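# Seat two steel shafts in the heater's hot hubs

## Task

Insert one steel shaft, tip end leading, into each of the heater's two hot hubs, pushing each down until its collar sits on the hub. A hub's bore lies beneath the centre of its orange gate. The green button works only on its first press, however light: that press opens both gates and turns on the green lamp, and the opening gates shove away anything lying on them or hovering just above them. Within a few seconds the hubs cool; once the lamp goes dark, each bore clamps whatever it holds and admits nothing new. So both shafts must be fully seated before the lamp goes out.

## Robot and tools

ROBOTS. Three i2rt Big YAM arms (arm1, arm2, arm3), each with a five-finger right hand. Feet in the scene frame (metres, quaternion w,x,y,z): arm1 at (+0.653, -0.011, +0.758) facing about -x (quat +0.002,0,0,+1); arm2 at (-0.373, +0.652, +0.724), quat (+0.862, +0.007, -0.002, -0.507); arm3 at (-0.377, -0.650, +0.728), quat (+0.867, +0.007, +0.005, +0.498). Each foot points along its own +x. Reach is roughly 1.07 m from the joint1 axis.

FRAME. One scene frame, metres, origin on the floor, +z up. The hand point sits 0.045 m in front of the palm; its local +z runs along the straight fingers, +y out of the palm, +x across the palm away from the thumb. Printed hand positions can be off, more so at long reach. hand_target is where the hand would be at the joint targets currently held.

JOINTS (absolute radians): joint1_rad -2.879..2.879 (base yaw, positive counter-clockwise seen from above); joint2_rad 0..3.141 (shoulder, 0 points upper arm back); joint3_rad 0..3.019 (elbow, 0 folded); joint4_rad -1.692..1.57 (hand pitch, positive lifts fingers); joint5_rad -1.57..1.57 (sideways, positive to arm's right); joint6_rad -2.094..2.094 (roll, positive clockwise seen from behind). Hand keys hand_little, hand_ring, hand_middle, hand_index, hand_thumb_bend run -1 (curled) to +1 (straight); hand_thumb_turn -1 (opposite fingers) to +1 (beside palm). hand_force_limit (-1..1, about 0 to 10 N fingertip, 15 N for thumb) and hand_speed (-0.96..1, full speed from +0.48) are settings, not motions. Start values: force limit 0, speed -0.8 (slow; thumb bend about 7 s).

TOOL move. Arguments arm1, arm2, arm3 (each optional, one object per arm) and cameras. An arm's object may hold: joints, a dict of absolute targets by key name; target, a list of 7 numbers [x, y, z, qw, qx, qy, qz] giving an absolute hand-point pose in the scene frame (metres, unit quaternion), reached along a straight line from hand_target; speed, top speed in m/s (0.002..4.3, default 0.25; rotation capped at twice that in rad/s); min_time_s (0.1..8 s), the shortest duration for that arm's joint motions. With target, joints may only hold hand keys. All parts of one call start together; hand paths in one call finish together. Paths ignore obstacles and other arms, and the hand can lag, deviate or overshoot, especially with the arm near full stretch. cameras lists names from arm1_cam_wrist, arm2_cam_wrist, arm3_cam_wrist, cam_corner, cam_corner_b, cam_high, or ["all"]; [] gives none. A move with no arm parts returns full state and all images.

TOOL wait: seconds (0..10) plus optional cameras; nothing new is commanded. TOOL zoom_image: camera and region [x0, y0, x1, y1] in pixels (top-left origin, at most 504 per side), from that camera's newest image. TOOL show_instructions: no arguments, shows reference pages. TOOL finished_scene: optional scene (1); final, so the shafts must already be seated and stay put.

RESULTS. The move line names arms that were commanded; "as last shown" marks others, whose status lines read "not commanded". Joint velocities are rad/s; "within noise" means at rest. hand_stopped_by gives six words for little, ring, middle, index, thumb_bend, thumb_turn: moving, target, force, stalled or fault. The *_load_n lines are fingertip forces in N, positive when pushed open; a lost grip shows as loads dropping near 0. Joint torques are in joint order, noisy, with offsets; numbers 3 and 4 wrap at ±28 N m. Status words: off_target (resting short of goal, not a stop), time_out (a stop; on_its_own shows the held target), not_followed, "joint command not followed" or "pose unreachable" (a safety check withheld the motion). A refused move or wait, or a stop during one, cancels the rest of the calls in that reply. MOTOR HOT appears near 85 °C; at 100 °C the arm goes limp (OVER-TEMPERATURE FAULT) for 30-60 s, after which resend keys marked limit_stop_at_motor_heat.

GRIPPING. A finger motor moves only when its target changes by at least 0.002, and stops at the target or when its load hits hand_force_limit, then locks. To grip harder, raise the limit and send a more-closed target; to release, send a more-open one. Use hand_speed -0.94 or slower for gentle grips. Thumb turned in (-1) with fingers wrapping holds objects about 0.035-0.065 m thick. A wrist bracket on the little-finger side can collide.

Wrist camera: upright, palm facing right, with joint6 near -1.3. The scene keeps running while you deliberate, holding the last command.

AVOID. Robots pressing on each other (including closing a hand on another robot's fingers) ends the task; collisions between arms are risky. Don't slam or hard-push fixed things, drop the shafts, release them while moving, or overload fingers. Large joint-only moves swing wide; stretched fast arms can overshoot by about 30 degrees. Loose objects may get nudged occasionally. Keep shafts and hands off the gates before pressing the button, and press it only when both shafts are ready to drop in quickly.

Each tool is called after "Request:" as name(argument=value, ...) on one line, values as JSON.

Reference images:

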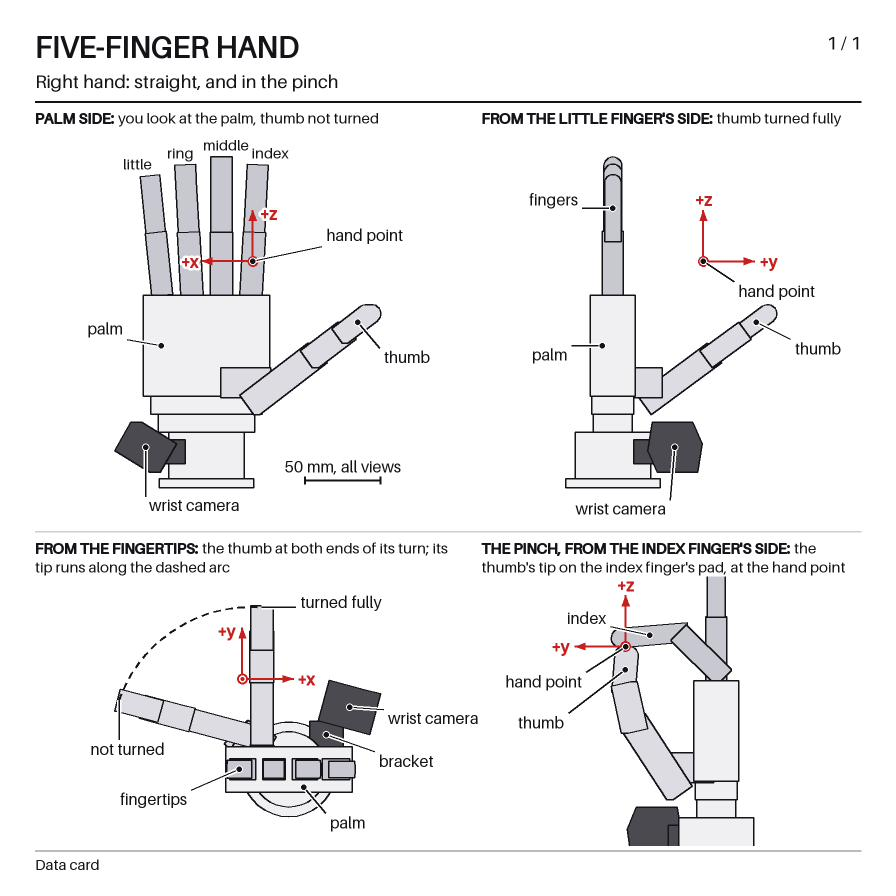

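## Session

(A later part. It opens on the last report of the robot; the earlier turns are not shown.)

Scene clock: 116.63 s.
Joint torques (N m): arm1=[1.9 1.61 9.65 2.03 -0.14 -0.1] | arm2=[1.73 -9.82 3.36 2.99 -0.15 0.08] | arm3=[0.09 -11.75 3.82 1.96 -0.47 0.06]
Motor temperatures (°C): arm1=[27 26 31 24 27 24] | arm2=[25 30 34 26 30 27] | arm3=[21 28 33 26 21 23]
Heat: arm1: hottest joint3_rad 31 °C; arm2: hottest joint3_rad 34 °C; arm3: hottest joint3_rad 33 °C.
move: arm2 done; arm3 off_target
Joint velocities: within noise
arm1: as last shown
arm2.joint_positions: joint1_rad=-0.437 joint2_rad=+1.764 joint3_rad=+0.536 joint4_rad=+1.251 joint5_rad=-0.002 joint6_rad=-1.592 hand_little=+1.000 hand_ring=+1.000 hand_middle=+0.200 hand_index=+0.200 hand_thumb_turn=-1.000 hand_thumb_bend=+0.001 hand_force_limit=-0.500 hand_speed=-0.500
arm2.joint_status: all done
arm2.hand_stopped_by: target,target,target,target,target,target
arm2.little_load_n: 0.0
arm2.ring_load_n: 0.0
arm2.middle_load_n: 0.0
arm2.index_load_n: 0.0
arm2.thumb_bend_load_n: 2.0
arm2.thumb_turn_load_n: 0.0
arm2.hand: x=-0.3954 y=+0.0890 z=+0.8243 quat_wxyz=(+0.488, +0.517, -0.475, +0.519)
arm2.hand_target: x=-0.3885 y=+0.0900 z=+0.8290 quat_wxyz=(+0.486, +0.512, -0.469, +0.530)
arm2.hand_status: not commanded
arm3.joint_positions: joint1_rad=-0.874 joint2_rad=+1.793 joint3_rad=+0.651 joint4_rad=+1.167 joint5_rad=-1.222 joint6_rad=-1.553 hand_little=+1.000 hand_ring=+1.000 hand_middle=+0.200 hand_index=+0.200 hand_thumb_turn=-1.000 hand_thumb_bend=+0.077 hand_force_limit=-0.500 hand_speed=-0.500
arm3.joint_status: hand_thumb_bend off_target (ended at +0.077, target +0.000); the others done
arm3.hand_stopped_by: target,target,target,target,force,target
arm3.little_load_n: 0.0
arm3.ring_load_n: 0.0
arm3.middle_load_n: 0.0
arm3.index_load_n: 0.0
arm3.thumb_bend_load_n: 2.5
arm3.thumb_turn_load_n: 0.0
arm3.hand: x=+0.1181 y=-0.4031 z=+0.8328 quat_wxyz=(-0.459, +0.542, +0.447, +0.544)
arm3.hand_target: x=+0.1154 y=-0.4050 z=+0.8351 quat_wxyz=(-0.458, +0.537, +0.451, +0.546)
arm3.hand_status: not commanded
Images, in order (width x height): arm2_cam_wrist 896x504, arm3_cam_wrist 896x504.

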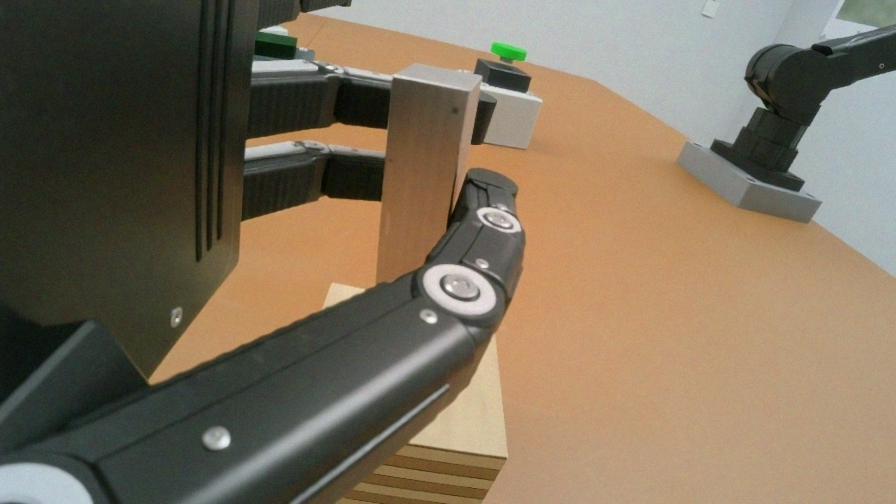

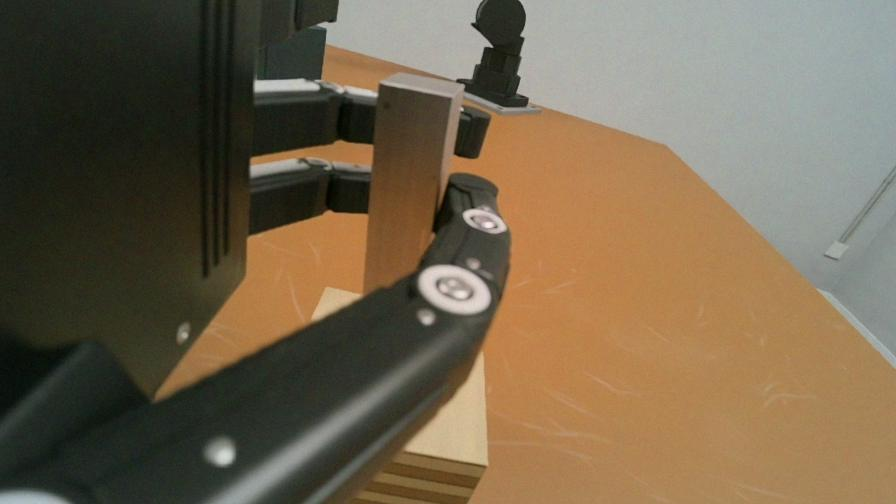

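Request:
move(arm2={"joints": {"hand_thumb_bend": 0.5, "hand_index": 0.6, "hand_middle": 0.6, "hand_speed": 0.0}}, arm3={"joints": {"hand_thumb_bend": 0.5, "hand_index": 0.6, "hand_middle": 0.6, "hand_speed": 0.0}})

Request:
move(arm2={"target": [-0.3865, 0.1090, 0.832, 0.4860, 0.5122, -0.4693, 0.5304], "speed": 0.08}, arm3={"target": [0.1115, -0.4240, 0.838, -0.4585, 0.5369, 0.4505, 0.5464], "speed": 0.08})

Request:
move(arm2={"joints": {"hand_thumb_bend": 0.0, "hand_speed": -0.3}}, arm3={"joints": {"hand_thumb_bend": 0.0, "hand_speed": -0.3}}, cameras=["arm2_cam_wrist", "arm3_cam_wrist"])

Scene clock: 118.17 s.
Joint torques (N m): arm1=[2.02 1.61 9.65 2.02 -0.14 -0.1] | arm2=[1.14 -10.11 3.32 3.18 -0.07 0.05] | arm3=[-0.32 -12.16 3.64 1.88 -0.06 0.1]
Motor temperatures (°C): arm1=[27 26 31 24 27 24] | arm2=[25 30 34 26 30 27] | arm3=[21 28 33 26 21 23]
Heat: arm1: hottest joint3_rad 31 °C; arm2: hottest joint3_rad 34 °C; arm3: hottest joint3_rad 33 °C.
move: arm2 done; arm3 done
Joint velocities: within noise
arm1: as last shown
arm2.joint_positions: joint1_rad=-0.437 joint2_rad=+1.764 joint3_rad=+0.536 joint4_rad=+1.251 joint5_rad=-0.003 joint6_rad=-1.592 hand_little=+1.000 hand_ring=+1.000 hand_middle=+0.600 hand_index=+0.600 hand_thumb_turn=-1.000 hand_thumb_bend=+0.500 hand_force_limit=-0.500 hand_speed=+0.000
arm2.joint_status: all done
arm2.hand_stopped_by: target,target,target,target,target,target
arm2.little_load_n: 0.0
arm2.ring_load_n: 0.5
arm2.middle_load_n: 0.0
arm2.index_load_n: 0.0
arm2.thumb_bend_load_n: 0.0
arm2.thumb_turn_load_n: 0.0
arm2.hand: x=-0.3949 y=+0.0890 z=+0.8244 quat_wxyz=(+0.487, +0.517, -0.475, +0.519)
arm2.hand_target: x=-0.3886 y=+0.0900 z=+0.8290 quat_wxyz=(+0.486, +0.512, -0.469, +0.530)
arm2.hand_status: not commanded
arm3.joint_positions: joint1_rad=-0.874 joint2_rad=+1.793 joint3_rad=+0.651 joint4_rad=+1.167 joint5_rad=-1.231 joint6_rad=-1.553 hand_little=+1.000 hand_ring=+1.000 hand_middle=+0.600 hand_index=+0.600 hand_thumb_turn=-1.000 hand_thumb_bend=+0.500 hand_force_limit=-0.500 hand_speed=+0.000
arm3.joint_status: all done
arm3.hand_stopped_by: target,target,target,target,target,target
arm3.little_load_n: 0.0
arm3.ring_load_n: 0.0
arm3.middle_load_n: 0.0
arm3.index_load_n: 0.0
arm3.thumb_bend_load_n: 0.0
arm3.thumb_turn_load_n: 0.0
arm3.hand: x=+0.1164 y=-0.4022 z=+0.8328 quat_wxyz=(-0.462, +0.539, +0.450, +0.542)
arm3.hand_target: x=+0.1155 y=-0.4050 z=+0.8351 quat_wxyz=(-0.458, +0.537, +0.451, +0.546)
arm3.hand_status: not commanded
pictures: none

Scene clock: 119.13 s.
Joint torques (N m): arm1=[1.9 1.55 9.65 2.02 -0.14 -0.1] | arm2=[1.73 -10.4 3.19 3.18 0.22 0.06] | arm3=[-0.62 -12.69 3.49 2.15 -0.11 0.16]
Motor temperatures (°C): arm1=[27 26 31 24 27 24] | arm2=[25 30 34 26 30 27] | arm3=[21 28 33 26 21 23]
Heat: arm1: hottest joint3_rad 31 °C; arm2: hottest joint3_rad 34 °C; arm3: hottest joint3_rad 33 °C.
move: arm2 off_target; arm3 done
Joint velocities: within noise
arm1: as last shown
arm1.little_load_n: 0.5
arm2.joint_positions: joint1_rad=-0.427 joint2_rad=+1.745 joint3_rad=+0.483 joint4_rad=+1.267 joint5_rad=+0.000 joint6_rad=-1.592 hand_little=+1.000 hand_ring=+1.000 hand_middle=+0.600 hand_index=+0.600 hand_thumb_turn=-1.000 hand_thumb_bend=+0.500 hand_force_limit=-0.500 hand_speed=+0.000
arm2.joint_status: not commanded
arm2.hand_stopped_by: target,target,target,target,target,target
arm2.little_load_n: 0.0
arm2.ring_load_n: 0.0
arm2.middle_load_n: 0.0
arm2.index_load_n: -0.5
arm2.thumb_bend_load_n: 0.0
arm2.thumb_turn_load_n: 0.0
arm2.hand: x=-0.3912 y=+0.1085 z=+0.8183 quat_wxyz=(+0.481, +0.523, -0.477, +0.517)
arm2.hand_target: x=-0.3865 y=+0.1090 z=+0.8317 quat_wxyz=(+0.486, +0.512, -0.469, +0.530)
arm2.hand_status: off_target (0.015 m and 2.3 deg from the pose sent, 0.023 m and 1.5 deg at the start)
arm3.joint_positions: joint1_rad=-0.914 joint2_rad=+1.787 joint3_rad=+0.633 joint4_rad=+1.171 joint5_rad=-1.276 joint6_rad=-1.553 hand_little=+1.000 hand_ring=+1.000 hand_middle=+0.600 hand_index=+0.600 hand_thumb_turn=-1.000 hand_thumb_bend=+0.500 hand_force_limit=-0.500 hand_speed=+0.000
arm3.joint_status: not commanded
arm3.hand_stopped_by: target,target,target,target,target,target
arm3.little_load_n: 0.5
arm3.ring_load_n: 0.0
arm3.middle_load_n: 0.0
arm3.index_load_n: 0.0
arm3.thumb_bend_load_n: 0.0
arm3.thumb_turn_load_n: 0.0
arm3.hand: x=+0.1113 y=-0.4187 z=+0.8299 quat_wxyz=(-0.464, +0.541, +0.450, +0.538)
arm3.hand_target: x=+0.1116 y=-0.4239 z=+0.8379 quat_wxyz=(-0.458, +0.537, +0.451, +0.546)
arm3.hand_status: done (0.010 m and 1.2 deg from the pose sent, 0.023 m and 0.7 deg at the start)
pictures: none

Scene clock: 120.13 s.
Joint torques (N m): arm1=[1.9 1.61 9.65 2.02 -0.14 -0.1] | arm2=[0.73 -10.52 3.07 3.17 0.2 0.07] | arm3=[-1.38 -12.63 3.62 2.11 -0.07 0.09]
Motor temperatures (°C): arm1=[27 26 31 24 27 24] | arm2=[25 30 34 26 30 27] | arm3=[21 28 33 26 21 23]
Heat: arm1: hottest joint3_rad 31 °C; arm2: hottest joint3_rad 34 °C; arm3: hottest joint3_rad 33 °C.
move: arm2 done; arm3 done
Joint velocities: within noise
arm1: as last shown
arm1.little_load_n: 0.0
arm1.thumb_turn_load_n: -0.5
arm2.joint_positions: joint1_rad=-0.427 joint2_rad=+1.745 joint3_rad=+0.483 joint4_rad=+1.267 joint5_rad=+0.000 joint6_rad=-1.592 hand_little=+1.000 hand_ring=+1.000 hand_middle=+0.600 hand_index=+0.600 hand_thumb_turn=-1.000 hand_thumb_bend=+0.000 hand_force_limit=-0.500 hand_speed=-0.300
arm2.joint_status: all done
arm2.hand_stopped_by: target,target,target,target,target,target
arm2.little_load_n: 0.0
arm2.ring_load_n: 0.0
arm2.middle_load_n: 0.0
arm2.index_load_n: 0.0
arm2.thumb_bend_load_n: 0.0
arm2.thumb_turn_load_n: 0.5
arm2.hand: x=-0.3913 y=+0.1085 z=+0.8183 quat_wxyz=(+0.481, +0.523, -0.477, +0.517)
arm2.hand_target: x=-0.3866 y=+0.1090 z=+0.8317 quat_wxyz=(+0.486, +0.512, -0.469, +0.530)
arm2.hand_status: not commanded
arm3.joint_positions: joint1_rad=-0.914 joint2_rad=+1.787 joint3_rad=+0.633 joint4_rad=+1.171 joint5_rad=-1.276 joint6_rad=-1.553 hand_little=+1.000 hand_ring=+1.000 hand_middle=+0.600 hand_index=+0.600 hand_thumb_turn=-1.000 hand_thumb_bend=+0.000 hand_force_limit=-0.500 hand_speed=-0.300
arm3.joint_status: all done
arm3.hand_stopped_by: target,target,target,target,target,target
arm3.little_load_n: 0.0
arm3.ring_load_n: 0.0
arm3.middle_load_n: 0.0
arm3.index_load_n: 0.0
arm3.thumb_bend_load_n: 0.5
arm3.thumb_turn_load_n: 0.0
arm3.hand: x=+0.1113 y=-0.4187 z=+0.8299 quat_wxyz=(-0.464, +0.541, +0.450, +0.538)
arm3.hand_target: x=+0.1116 y=-0.4239 z=+0.8379 quat_wxyz=(-0.458, +0.537, +0.451, +0.546)
arm3.hand_status: not commanded
Images, in order (width x height): arm2_cam_wrist 896x504, arm3_cam_wrist 896x504.

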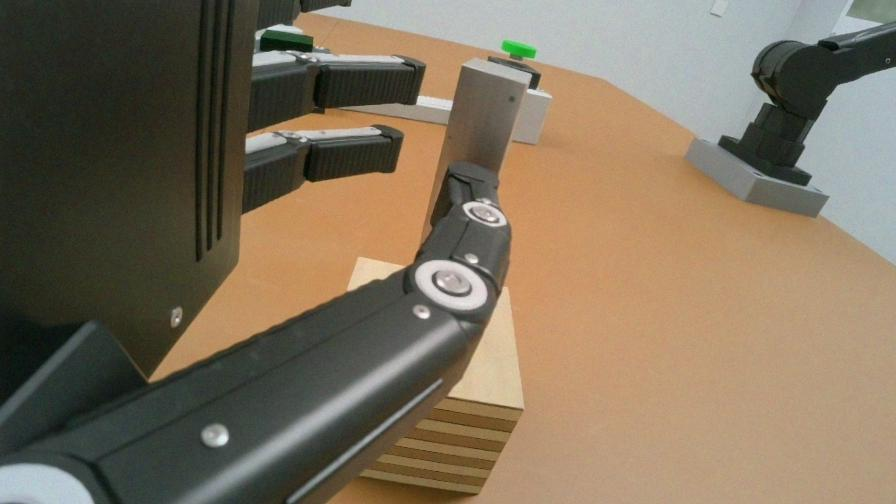

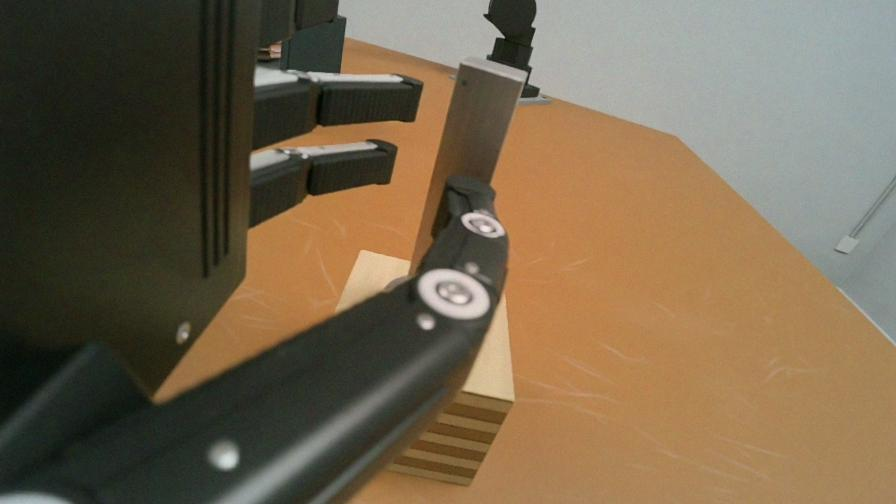

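Request:
move(arm2={"target": [-0.3877, 0.0965, 0.836, 0.4860, 0.5122, -0.4693, 0.5304], "speed": 0.06}, arm3={"target": [0.1136, -0.4120, 0.842, -0.4585, 0.5369, 0.4505, 0.5464], "speed": 0.06}, cameras=["arm2_cam_wrist", "arm3_cam_wrist"])

Request:
zoom_image(camera="arm2_cam_wrist", region=[360, 30, 600, 330])

Request:
zoom_image(camera="arm3_cam_wrist", region=[360, 30, 600, 330])

Scene clock: 121.73 s.
Joint torques (N m): arm1=[2.02 1.61 9.65 2.02 -0.14 -0.1] | arm2=[0.44 -10.17 5.56 1.91 -0.04 0.09] | arm3=[0.67 -12.75 4.37 1.26 0.07 0.12]
Motor temperatures (°C): arm1=[27 26 31 24 27 24] | arm2=[25 30 34 26 30 26] | arm3=[21 28 33 26 21 23]
Heat: arm1: hottest joint3_rad 31 °C; arm2: hottest joint3_rad 34 °C; arm3: hottest joint3_rad 33 °C.
move: arm2 off_target; arm3 off_target
Joint velocities: within noise
arm1: as last shown
arm1.thumb_turn_load_n: 0.0
arm2.joint_positions: joint1_rad=-0.427 joint2_rad=+1.745 joint3_rad=+0.483 joint4_rad=+1.267 joint5_rad=+0.000 joint6_rad=-1.592 hand_little=+1.000 hand_ring=+1.000 hand_middle=+0.600 hand_index=+0.600 hand_thumb_turn=-1.000 hand_thumb_bend=+0.000 hand_force_limit=-0.500 hand_speed=-0.300
arm2.joint_status: not commanded
arm2.hand_stopped_by: target,target,target,target,target,target
arm2.little_load_n: 0.0
arm2.ring_load_n: 0.0
arm2.middle_load_n: 0.0
arm2.index_load_n: 0.0
arm2.thumb_bend_load_n: 0.0
arm2.thumb_turn_load_n: 0.0
arm2.hand: x=-0.3913 y=+0.1085 z=+0.8183 quat_wxyz=(+0.481, +0.523, -0.477, +0.517)
arm2.hand_target: x=-0.3877 y=+0.0972 z=+0.8362 quat_wxyz=(+0.486, +0.512, -0.469, +0.530)
arm2.hand_status: off_target (0.022 m and 2.3 deg from the pose sent, 0.022 m and 2.3 deg at the start)
arm3.joint_positions: joint1_rad=-0.910 joint2_rad=+1.779 joint3_rad=+0.633 joint4_rad=+1.171 joint5_rad=-1.251 joint6_rad=-1.553 hand_little=+1.000 hand_ring=+1.000 hand_middle=+0.600 hand_index=+0.600 hand_thumb_turn=-1.000 hand_thumb_bend=+0.000 hand_force_limit=-0.500 hand_speed=-0.300
arm3.joint_status: not commanded
arm3.hand_stopped_by: target,target,target,target,target,target
arm3.little_load_n: 0.0
arm3.ring_load_n: 0.0
arm3.middle_load_n: 0.0
arm3.index_load_n: 0.0
arm3.thumb_bend_load_n: 0.0
arm3.thumb_turn_load_n: 0.0
arm3.hand: x=+0.1149 y=-0.4188 z=+0.8335 quat_wxyz=(-0.457, +0.544, +0.445, +0.545)
arm3.hand_target: x=+0.1135 y=-0.4120 z=+0.8419 quat_wxyz=(-0.459, +0.537, +0.450, +0.546)
arm3.hand_status: off_target (0.011 m and 1.0 deg from the pose sent, 0.014 m and 1.3 deg at the start)
Images, in order (width x height): arm2_cam_wrist 896x504, arm3_cam_wrist 896x504.

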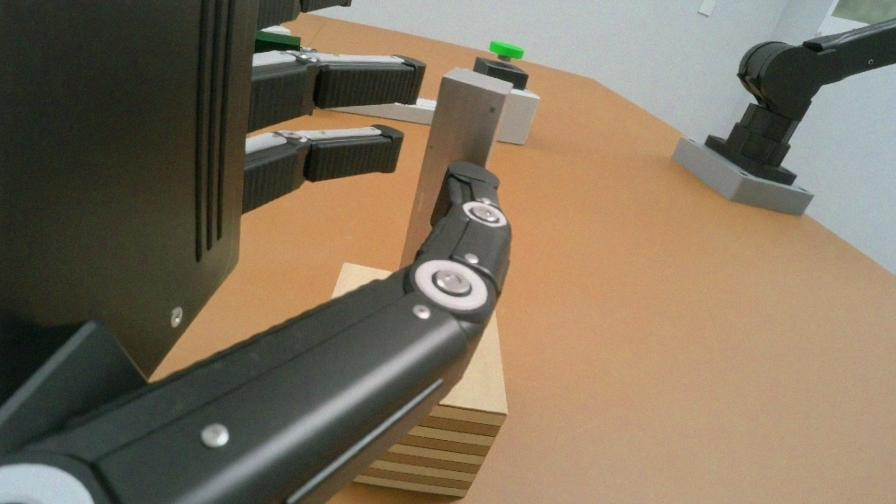

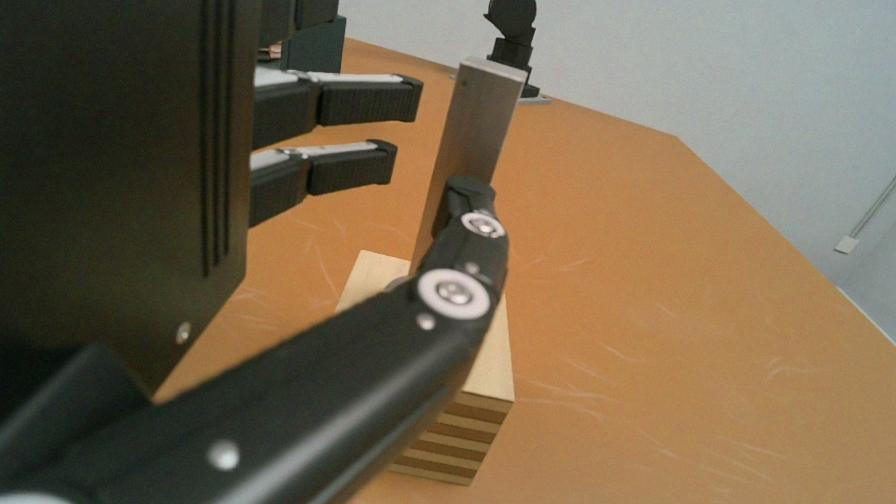

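Scaled by 1.680 from the camera's image (finer frame: 1280x720).

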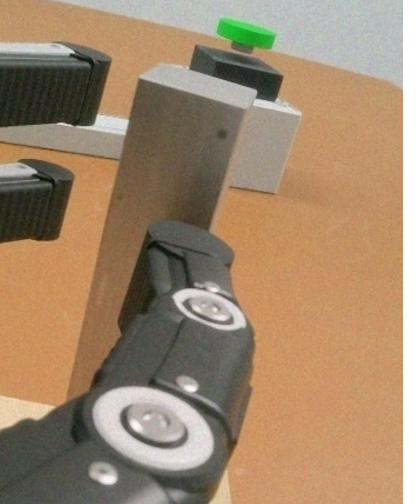

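Scaled by 1.680 from the camera's image (finer frame: 1280x720).

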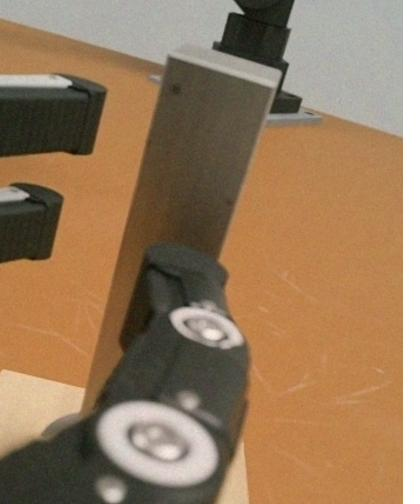

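Request:
move(cameras=["arm2_cam_wrist", "arm3_cam_wrist", "cam_high"])

Scene clock: 122.83 s.
Joint torques (N m): arm1=[1.96 1.61 9.65 2.03 -0.14 -0.09] | arm2=[1.03 -10.17 5.48 2.04 -0.05 0.08] | arm3=[0.97 -13.16 4.34 1.31 0.08 0.07]
Motor temperatures (°C): arm1=[27 26 31 24 27 24] | arm2=[25 30 34 26 30 26] | arm3=[21 28 33 26 21 23]
Heat: arm1: hottest joint3_rad 31 °C; arm2: hottest joint3_rad 34 °C; arm3: hottest joint3_rad 33 °C.
Joint velocities: within noise
arm1.joint_positions: joint1_rad=-0.392 joint2_rad=+0.614 joint3_rad=+1.410 joint4_rad=-1.275 joint5_rad=-0.205 joint6_rad=-1.509 hand_little=+1.000 hand_ring=+1.000 hand_middle=+1.000 hand_index=+1.000 hand_thumb_turn=+1.000 hand_thumb_bend=+1.000 hand_force_limit=+0.000 hand_speed=-0.800
arm1.joint_status: not commanded
arm1.hand_stopped_by: target,target,target,target,target,target
arm1.little_load_n: 0.0
arm1.ring_load_n: 0.0
arm1.middle_load_n: 0.0
arm1.index_load_n: 0.0
arm1.thumb_bend_load_n: 0.0
arm1.thumb_turn_load_n: 0.0
arm1.hand: x=+0.4312 y=+0.1010 z=+1.2770 quat_wxyz=(-0.524, +0.141, +0.840, +0.000) (m; scene frame)
arm1.hand_target: x=+0.4325 y=+0.1004 z=+1.2875 quat_wxyz=(-0.534, +0.138, +0.834, +0.002) (m; scene frame)
arm1.hand_status: not commanded
arm2.joint_positions: joint1_rad=-0.427 joint2_rad=+1.745 joint3_rad=+0.483 joint4_rad=+1.267 joint5_rad=+0.000 joint6_rad=-1.592 hand_little=+1.000 hand_ring=+1.000 hand_middle=+0.600 hand_index=+0.600 hand_thumb_turn=-1.000 hand_thumb_bend=+0.000 hand_force_limit=-0.500 hand_speed=-0.300
arm2.joint_status: not commanded
arm2.hand_stopped_by: target,target,target,target,target,target
arm2.little_load_n: 0.0
arm2.ring_load_n: 0.0
arm2.middle_load_n: 0.0
arm2.index_load_n: -0.5
arm2.thumb_bend_load_n: 0.0
arm2.thumb_turn_load_n: 0.0
arm2.hand: x=-0.3913 y=+0.1085 z=+0.8183 quat_wxyz=(+0.481, +0.523, -0.477, +0.517) (m; scene frame)
arm2.hand_target: x=-0.3877 y=+0.0972 z=+0.8362 quat_wxyz=(+0.486, +0.512, -0.469, +0.530) (m; scene frame)
arm2.hand_status: off_target (0.022 m and 2.3 deg from the pose sent, 0.022 m and 2.3 deg at the start)
arm3.joint_positions: joint1_rad=-0.910 joint2_rad=+1.779 joint3_rad=+0.633 joint4_rad=+1.171 joint5_rad=-1.251 joint6_rad=-1.553 hand_little=+1.000 hand_ring=+1.000 hand_middle=+0.600 hand_index=+0.600 hand_thumb_turn=-1.000 hand_thumb_bend=+0.000 hand_force_limit=-0.500 hand_speed=-0.300
arm3.joint_status: not commanded
arm3.hand_stopped_by: target,target,target,target,target,target
arm3.little_load_n: 0.0
arm3.ring_load_n: 0.0
arm3.middle_load_n: 0.0
arm3.index_load_n: 0.0
arm3.thumb_bend_load_n: 0.0
arm3.thumb_turn_load_n: 0.0
arm3.hand: x=+0.1149 y=-0.4188 z=+0.8335 quat_wxyz=(-0.457, +0.544, +0.445, +0.545) (m; scene frame)
arm3.hand_target: x=+0.1135 y=-0.4120 z=+0.8419 quat_wxyz=(-0.459, +0.537, +0.450, +0.546) (m; scene frame)
arm3.hand_status: off_target (0.011 m and 1.0 deg from the pose sent, 0.014 m and 1.3 deg at the start)
pictures: arm2_cam_wrist, arm3_cam_wrist, cam_high
Images, in order (width x height): arm2_cam_wrist 896x504, arm3_cam_wrist 896x504, cam_high 896x504.

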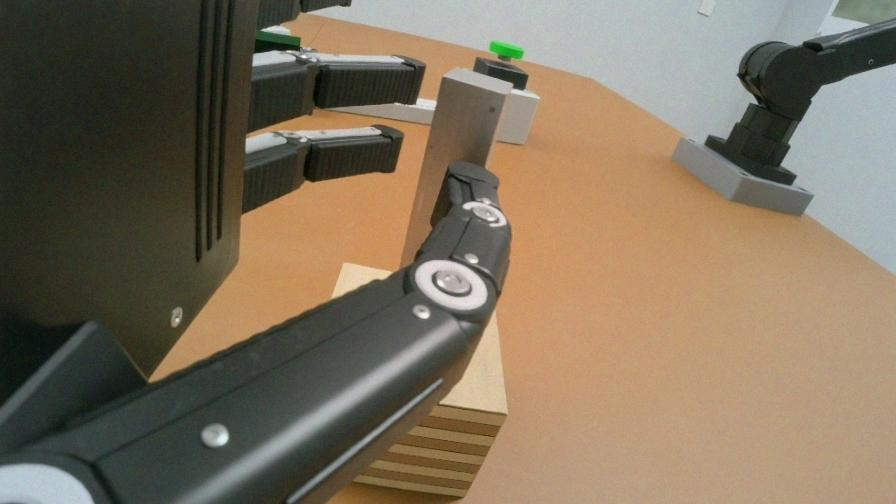

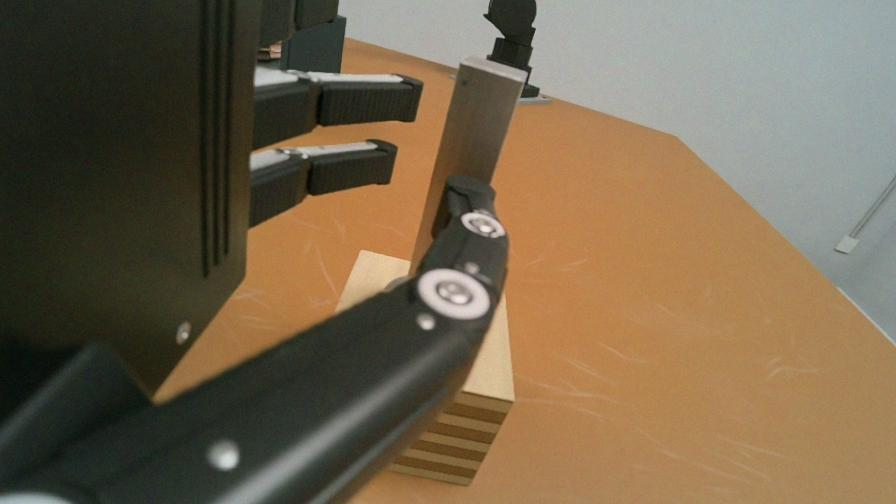

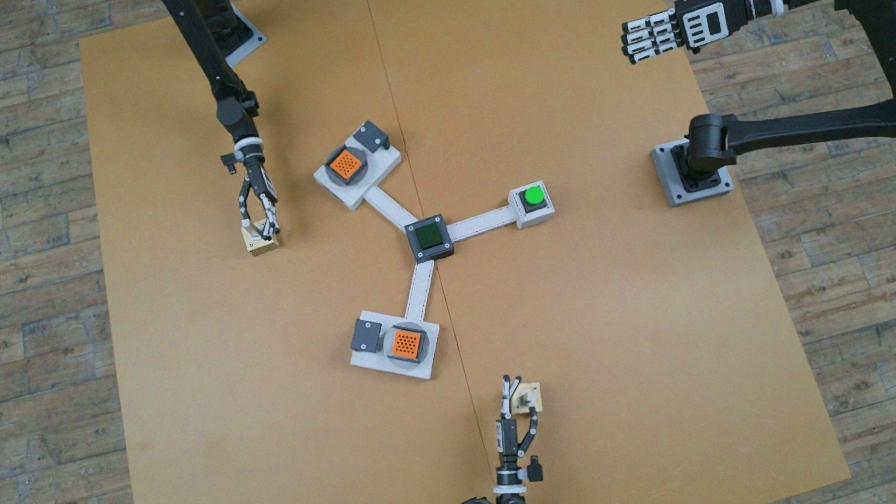

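Request:
move(arm2={"target": [-0.3866, 0.0862, 0.8435, 0.4860, 0.5122, -0.4693, 0.5304], "speed": 0.06}, arm3={"target": [0.1124, -0.4020, 0.8450, -0.4585, 0.5369, 0.4505, 0.5464], "speed": 0.06}, cameras=["arm2_cam_wrist", "arm3_cam_wrist"])

Scene clock: 124.97 s.
Joint torques (N m): arm1=[1.9 1.55 9.63 2.02 -0.14 -0.1] | arm2=[0.85 -10.75 5.94 1.83 0.01 0.1] | arm3=[1.03 -12.69 4.64 1.26 0.06 0.09]
Motor temperatures (°C): arm1=[27 26 31 24 27 24] | arm2=[25 31 33 26 30 26] | arm3=[21 28 32 26 21 23]
Heat: arm1: hottest joint3_rad 31 °C; arm2: hottest joint3_rad 33 °C; arm3: hottest joint3_rad 32 °C.
move: arm2 off_target; arm3 off_target
Joint velocities: within noise
arm1: as last shown
arm2.joint_positions: joint1_rad=-0.427 joint2_rad=+1.731 joint3_rad=+0.508 joint4_rad=+1.226 joint5_rad=+0.000 joint6_rad=-1.592 hand_little=+1.000 hand_ring=+1.000 hand_middle=+0.600 hand_index=+0.600 hand_thumb_turn=-1.000 hand_thumb_bend=+0.000 hand_force_limit=-0.500 hand_speed=-0.300
arm2.joint_status: not commanded
arm2.hand_stopped_by: target,target,target,target,target,target
arm2.little_load_n: 0.0
arm2.ring_load_n: 0.0
arm2.middle_load_n: 0.5
arm2.index_load_n: 0.0
arm2.thumb_bend_load_n: 0.0
arm2.thumb_turn_load_n: 0.5
arm2.hand: x=-0.3907 y=+0.0996 z=+0.8242 quat_wxyz=(+0.480, +0.524, -0.478, +0.516)
arm2.hand_target: x=-0.3866 y=+0.0871 z=+0.8437 quat_wxyz=(+0.486, +0.512, -0.469, +0.530)
arm2.hand_status: off_target (0.024 m and 2.4 deg from the pose sent, 0.034 m and 2.3 deg at the start)
arm3.joint_positions: joint1_rad=-0.884 joint2_rad=+1.770 joint3_rad=+0.633 joint4_rad=+1.160 joint5_rad=-1.226 joint6_rad=-1.553 hand_little=+1.000 hand_ring=+1.000 hand_middle=+0.600 hand_index=+0.600 hand_thumb_turn=-1.000 hand_thumb_bend=+0.000 hand_force_limit=-0.500 hand_speed=-0.300
arm3.joint_status: not commanded
arm3.hand_stopped_by: target,target,target,target,target,target
arm3.little_load_n: 0.0
arm3.ring_load_n: 0.0
arm3.middle_load_n: 0.0
arm3.index_load_n: -0.5
arm3.thumb_bend_load_n: 0.0
arm3.thumb_turn_load_n: 0.0
arm3.hand: x=+0.1133 y=-0.4085 z=+0.8363 quat_wxyz=(-0.458, +0.544, +0.445, +0.545)
arm3.hand_target: x=+0.1124 y=-0.4021 z=+0.8450 quat_wxyz=(-0.459, +0.537, +0.450, +0.547)
arm3.hand_status: off_target (0.011 m and 1.0 deg from the pose sent, 0.020 m and 1.0 deg at the start)
Images, in order (width x height): arm2_cam_wrist 896x504, arm3_cam_wrist 896x504.

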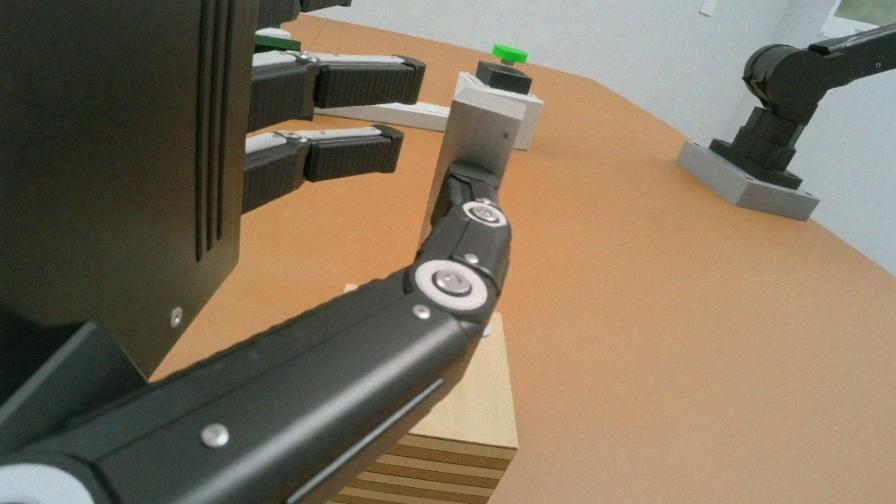

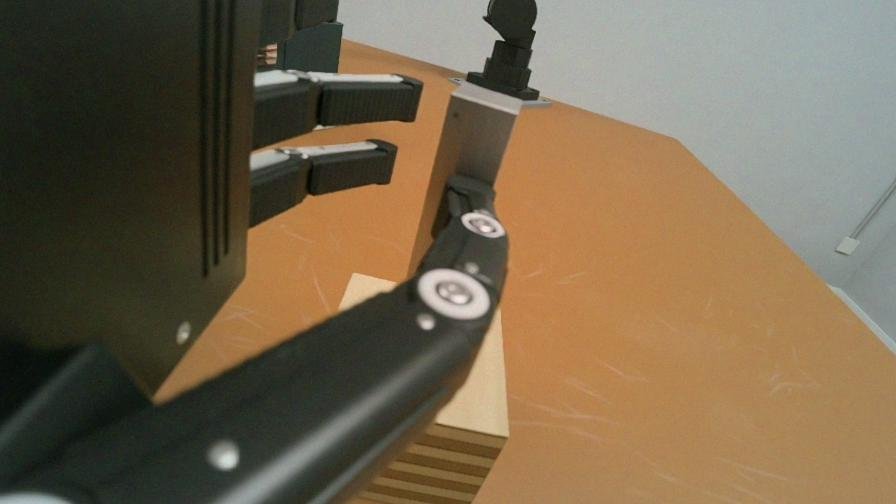

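Request:
zoom_image(camera="arm2_cam_wrist", region=[370, 50, 590, 350])

Request:
zoom_image(camera="arm3_cam_wrist", region=[370, 50, 590, 350])

Scaled by 1.680 from the camera's image (finer frame: 1280x720).

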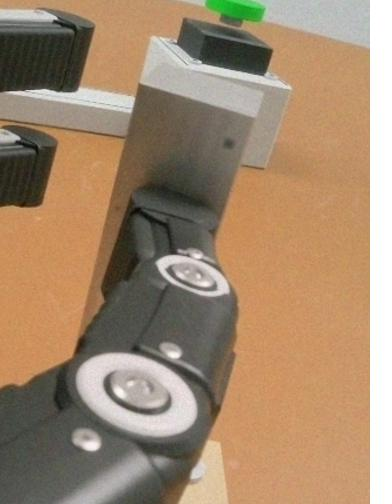

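Scaled by 1.680 from the camera's image (finer frame: 1280x720).

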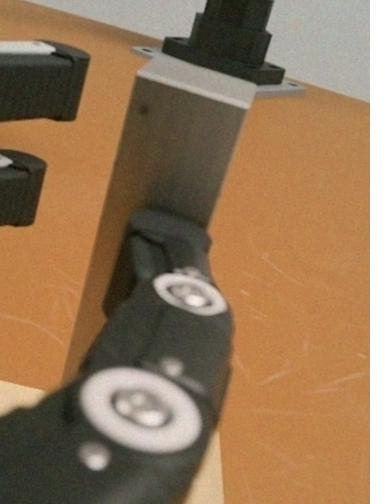

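Request:
move(arm2={"target": [-0.3860, 0.0792, 0.8450, 0.4860, 0.5122, -0.4693, 0.5304], "speed": 0.06}, arm3={"target": [0.1128, -0.3950, 0.8450, -0.4585, 0.5369, 0.4505, 0.5464], "speed": 0.06}, cameras=["arm2_cam_wrist", "arm3_cam_wrist"])

Scene clock: 127.13 s.
Joint torques (N m): arm1=[1.9 1.61 9.65 2.03 -0.14 -0.09] | arm2=[1.08 -10.05 6.64 2.02 -0.02 0.08] | arm3=[1.14 -12.75 4.97 1.16 0.02 0.07]
Motor temperatures (°C): arm1=[27 26 31 24 27 24] | arm2=[25 31 33 25 30 26] | arm3=[21 28 32 26 21 23]
Heat: arm1: hottest joint3_rad 31 °C; arm2: hottest joint3_rad 33 °C; arm3: hottest joint3_rad 32 °C.
move: arm2 off_target; arm3 off_target
Joint velocities: within noise
arm1: as last shown
arm2.joint_positions: joint1_rad=-0.427 joint2_rad=+1.731 joint3_rad=+0.520 joint4_rad=+1.209 joint5_rad=+0.000 joint6_rad=-1.592 hand_little=+1.000 hand_ring=+1.000 hand_middle=+0.600 hand_index=+0.600 hand_thumb_turn=-1.000 hand_thumb_bend=+0.000 hand_force_limit=-0.500 hand_speed=-0.300
arm2.joint_status: not commanded
arm2.hand_stopped_by: target,target,target,target,target,target
arm2.little_load_n: 0.0
arm2.ring_load_n: 0.0
arm2.middle_load_n: 0.0
arm2.index_load_n: 0.0
arm2.thumb_bend_load_n: 0.0
arm2.thumb_turn_load_n: 0.5
arm2.hand: x=-0.3903 y=+0.0954 z=+0.8247 quat_wxyz=(+0.479, +0.525, -0.479, +0.515)
arm2.hand_target: x=-0.3860 y=+0.0803 z=+0.8453 quat_wxyz=(+0.486, +0.512, -0.469, +0.530)
arm2.hand_status: off_target (0.026 m and 2.7 deg from the pose sent, 0.029 m and 2.4 deg at the start)
arm3.joint_positions: joint1_rad=-0.872 joint2_rad=+1.770 joint3_rad=+0.633 joint4_rad=+1.156 joint5_rad=-1.207 joint6_rad=-1.553 hand_little=+1.000 hand_ring=+1.000 hand_middle=+0.600 hand_index=+0.600 hand_thumb_turn=-1.000 hand_thumb_bend=+0.000 hand_force_limit=-0.500 hand_speed=-0.300
arm3.joint_status: not commanded
arm3.hand_stopped_by: target,target,target,target,target,target
arm3.little_load_n: 0.0
arm3.ring_load_n: 0.0
arm3.middle_load_n: 0.0
arm3.index_load_n: 0.0
arm3.thumb_bend_load_n: 0.5
arm3.thumb_turn_load_n: 0.0
arm3.hand: x=+0.1136 y=-0.4045 z=+0.8358 quat_wxyz=(-0.457, +0.546, +0.442, +0.545)
arm3.hand_target: x=+0.1126 y=-0.3951 z=+0.8450 quat_wxyz=(-0.459, +0.537, +0.450, +0.547)
arm3.hand_status: off_target (0.013 m and 1.4 deg from the pose sent, 0.016 m and 1.0 deg at the start)
Images, in order (width x height): arm2_cam_wrist 896x504, arm3_cam_wrist 896x504.

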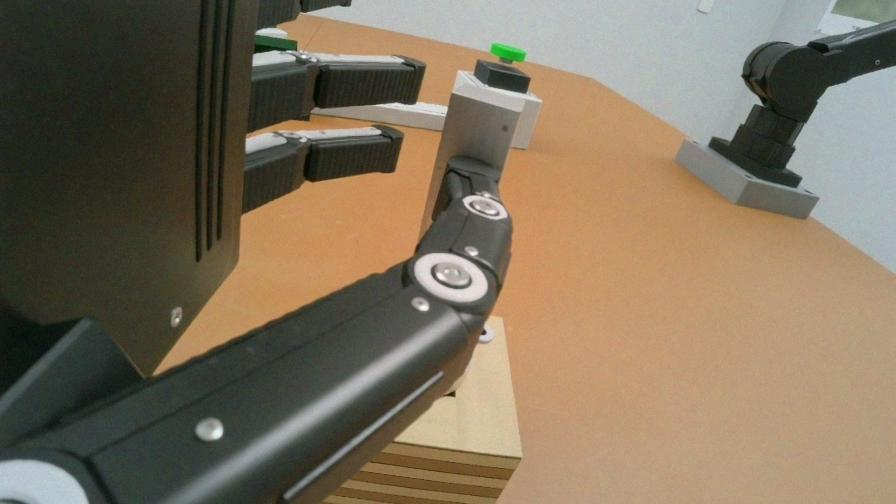

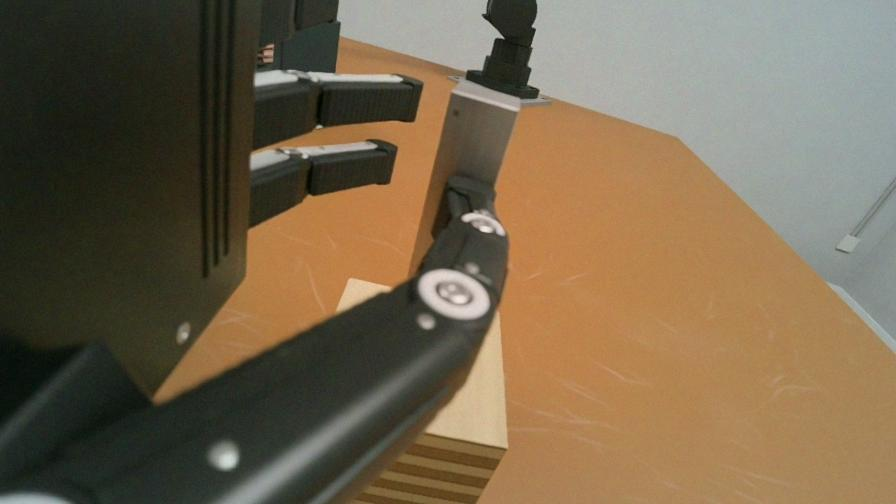

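Request:
move(arm2={"joints": {"hand_index": -0.15, "hand_middle": -0.15, "hand_speed": -0.92, "hand_force_limit": -0.5}}, arm3={"joints": {"hand_index": -0.15, "hand_middle": -0.15, "hand_speed": -0.92, "hand_force_limit": -0.5}}, cameras=["arm2_cam_wrist", "arm3_cam_wrist"])

Scene clock: 130.97 s.
Joint torques (N m): arm1=[1.96 1.61 9.65 2.03 -0.14 -0.09] | arm2=[1.2 -10.11 6.53 1.92 -0.02 0.06] | arm3=[1.08 -12.75 4.94 1.17 -0.03 0.03]
Motor temperatures (°C): arm1=[27 26 31 24 27 24] | arm2=[25 31 33 25 30 26] | arm3=[21 28 32 26 21 23]
Heat: arm1: hottest joint3_rad 31 °C; arm2: hottest joint3_rad 33 °C; arm3: hottest joint3_rad 32 °C.
move: arm2 off_target; arm3 off_target
Joint velocities: within noise
arm1: as last shown
arm1.ring_load_n: -0.5
arm2.joint_positions: joint1_rad=-0.427 joint2_rad=+1.731 joint3_rad=+0.520 joint4_rad=+1.209 joint5_rad=+0.000 joint6_rad=-1.592 hand_little=+1.000 hand_ring=+1.000 hand_middle=+0.055 hand_index=+0.063 hand_thumb_turn=-1.000 hand_thumb_bend=+0.001 hand_force_limit=-0.500 hand_speed=-0.920
arm2.joint_status: hand_middle off_target (ended at +0.055, target -0.150); hand_index off_target (ended at +0.063, target -0.150); the others done
arm2.hand_stopped_by: target,target,force,force,target,target
arm2.little_load_n: 0.0
arm2.ring_load_n: 0.0
arm2.middle_load_n: 2.0
arm2.index_load_n: 1.0
arm2.thumb_bend_load_n: 2.5
arm2.thumb_turn_load_n: 0.5
arm2.hand: x=-0.3903 y=+0.0954 z=+0.8246 quat_wxyz=(+0.479, +0.525, -0.479, +0.515)
arm2.hand_target: x=-0.3860 y=+0.0803 z=+0.8453 quat_wxyz=(+0.486, +0.512, -0.469, +0.530)
arm2.hand_status: not commanded
arm3.joint_positions: joint1_rad=-0.871 joint2_rad=+1.770 joint3_rad=+0.633 joint4_rad=+1.156 joint5_rad=-1.206 joint6_rad=-1.553 hand_little=+1.000 hand_ring=+1.000 hand_middle=+0.070 hand_index=+0.048 hand_thumb_turn=-1.000 hand_thumb_bend=+0.001 hand_force_limit=-0.500 hand_speed=-0.920
arm3.joint_status: hand_middle off_target (ended at +0.070, target -0.150); hand_index off_target (ended at +0.048, target -0.150); the others done
arm3.hand_stopped_by: target,target,force,force,target,target
arm3.little_load_n: 0.0
arm3.ring_load_n: 0.0
arm3.middle_load_n: 1.0
arm3.index_load_n: 2.5
arm3.thumb_bend_load_n: 2.5
arm3.thumb_turn_load_n: 0.0
arm3.hand: x=+0.1137 y=-0.4043 z=+0.8358 quat_wxyz=(-0.457, +0.546, +0.442, +0.545)
arm3.hand_target: x=+0.1126 y=-0.3951 z=+0.8449 quat_wxyz=(-0.459, +0.537, +0.450, +0.546)
arm3.hand_status: not commanded
Images, in order (width x height): arm2_cam_wrist 896x504, arm3_cam_wrist 896x504.

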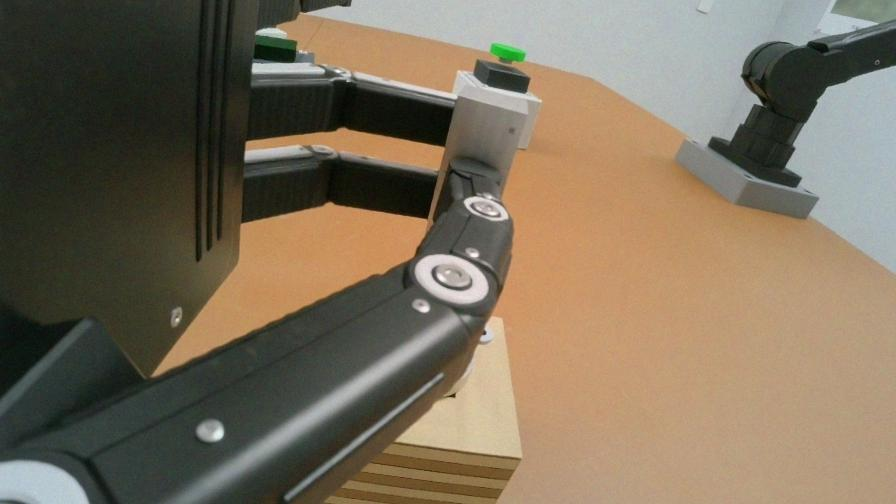

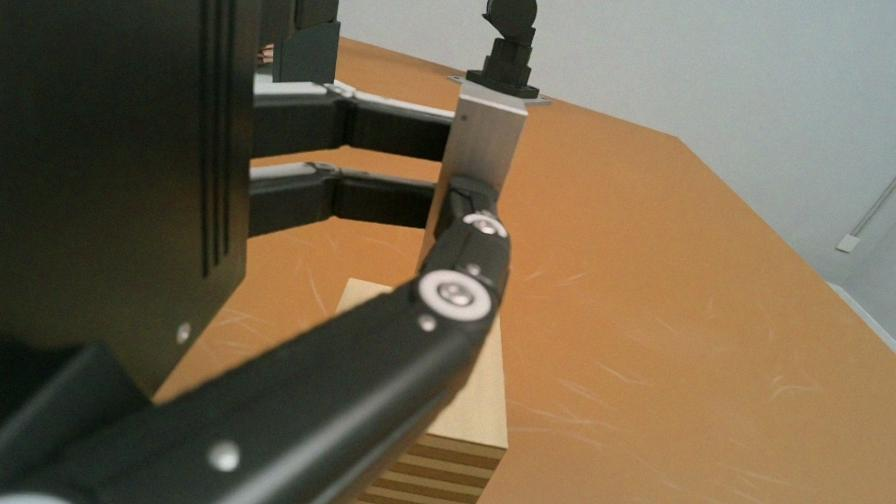

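Request:
move(arm2={"joints": {"hand_index": -0.3, "hand_middle": -0.3, "hand_speed": -0.92, "hand_force_limit": 0.1}}, arm3={"joints": {"hand_index": -0.3, "hand_middle": -0.3, "hand_speed": -0.92, "hand_force_limit": 0.1}}, cameras=["arm2_cam_wrist", "arm3_cam_wrist"])

Scene clock: 132.10 s.
Joint torques (N m): arm1=[1.9 1.61 9.65 2.02 -0.14 -0.1] | arm2=[0.85 -10.64 6.42 2.03 -0.02 0.06] | arm3=[1.26 -12.92 4.88 1.26 -0.04 0.1]
Motor temperatures (°C): arm1=[27 26 31 24 27 24] | arm2=[25 31 33 25 30 26] | arm3=[21 28 32 26 21 23]
Heat: arm1: hottest joint3_rad 31 °C; arm2: hottest joint3_rad 33 °C; arm3: hottest joint3_rad 32 °C.
move: arm2 off_target; arm3 off_target
Joint velocities: within noise
arm1: as last shown
arm1.ring_load_n: 0.0
arm2.joint_positions: joint1_rad=-0.427 joint2_rad=+1.731 joint3_rad=+0.520 joint4_rad=+1.209 joint5_rad=+0.000 joint6_rad=-1.590 hand_little=+1.000 hand_ring=+1.000 hand_middle=+0.027 hand_index=+0.027 hand_thumb_turn=-1.000 hand_thumb_bend=+0.002 hand_force_limit=+0.100 hand_speed=-0.920
arm2.joint_status: hand_middle off_target (ended at +0.027, target -0.300); hand_index off_target (ended at +0.027, target -0.300); the others done
arm2.hand_stopped_by: target,target,force,force,target,target
arm2.little_load_n: 0.0
arm2.ring_load_n: 0.0
arm2.middle_load_n: 5.0
arm2.index_load_n: 6.0
arm2.thumb_bend_load_n: 7.5
arm2.thumb_turn_load_n: 0.5
arm2.hand: x=-0.3902 y=+0.0954 z=+0.8245 quat_wxyz=(+0.479, +0.524, -0.480, +0.516)
arm2.hand_target: x=-0.3860 y=+0.0803 z=+0.8453 quat_wxyz=(+0.486, +0.512, -0.469, +0.530)
arm2.hand_status: not commanded
arm3.joint_positions: joint1_rad=-0.871 joint2_rad=+1.770 joint3_rad=+0.633 joint4_rad=+1.156 joint5_rad=-1.206 joint6_rad=-1.553 hand_little=+1.000 hand_ring=+1.000 hand_middle=+0.050 hand_index=+0.035 hand_thumb_turn=-1.000 hand_thumb_bend=+0.002 hand_force_limit=+0.100 hand_speed=-0.920
arm3.joint_status: hand_middle off_target (ended at +0.050, target -0.300); hand_index off_target (ended at +0.035, target -0.300); the others done
arm3.hand_stopped_by: target,target,force,force,target,target
arm3.little_load_n: 0.0
arm3.ring_load_n: 0.0
arm3.middle_load_n: 5.5
arm3.index_load_n: 5.0
arm3.thumb_bend_load_n: 7.0
arm3.thumb_turn_load_n: 0.0
arm3.hand: x=+0.1137 y=-0.4043 z=+0.8358 quat_wxyz=(-0.457, +0.546, +0.442, +0.545)
arm3.hand_target: x=+0.1126 y=-0.3951 z=+0.8449 quat_wxyz=(-0.459, +0.537, +0.450, +0.546)
arm3.hand_status: not commanded
Images, in order (width x height): arm2_cam_wrist 896x504, arm3_cam_wrist 896x504.

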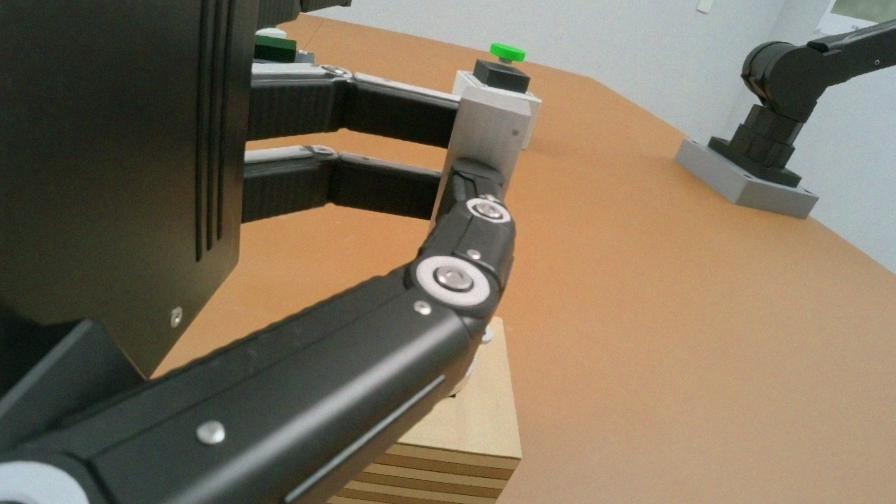

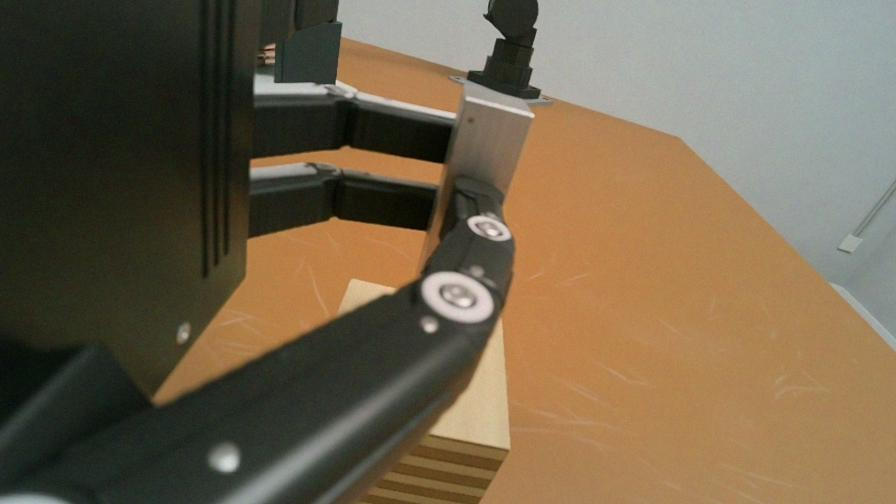

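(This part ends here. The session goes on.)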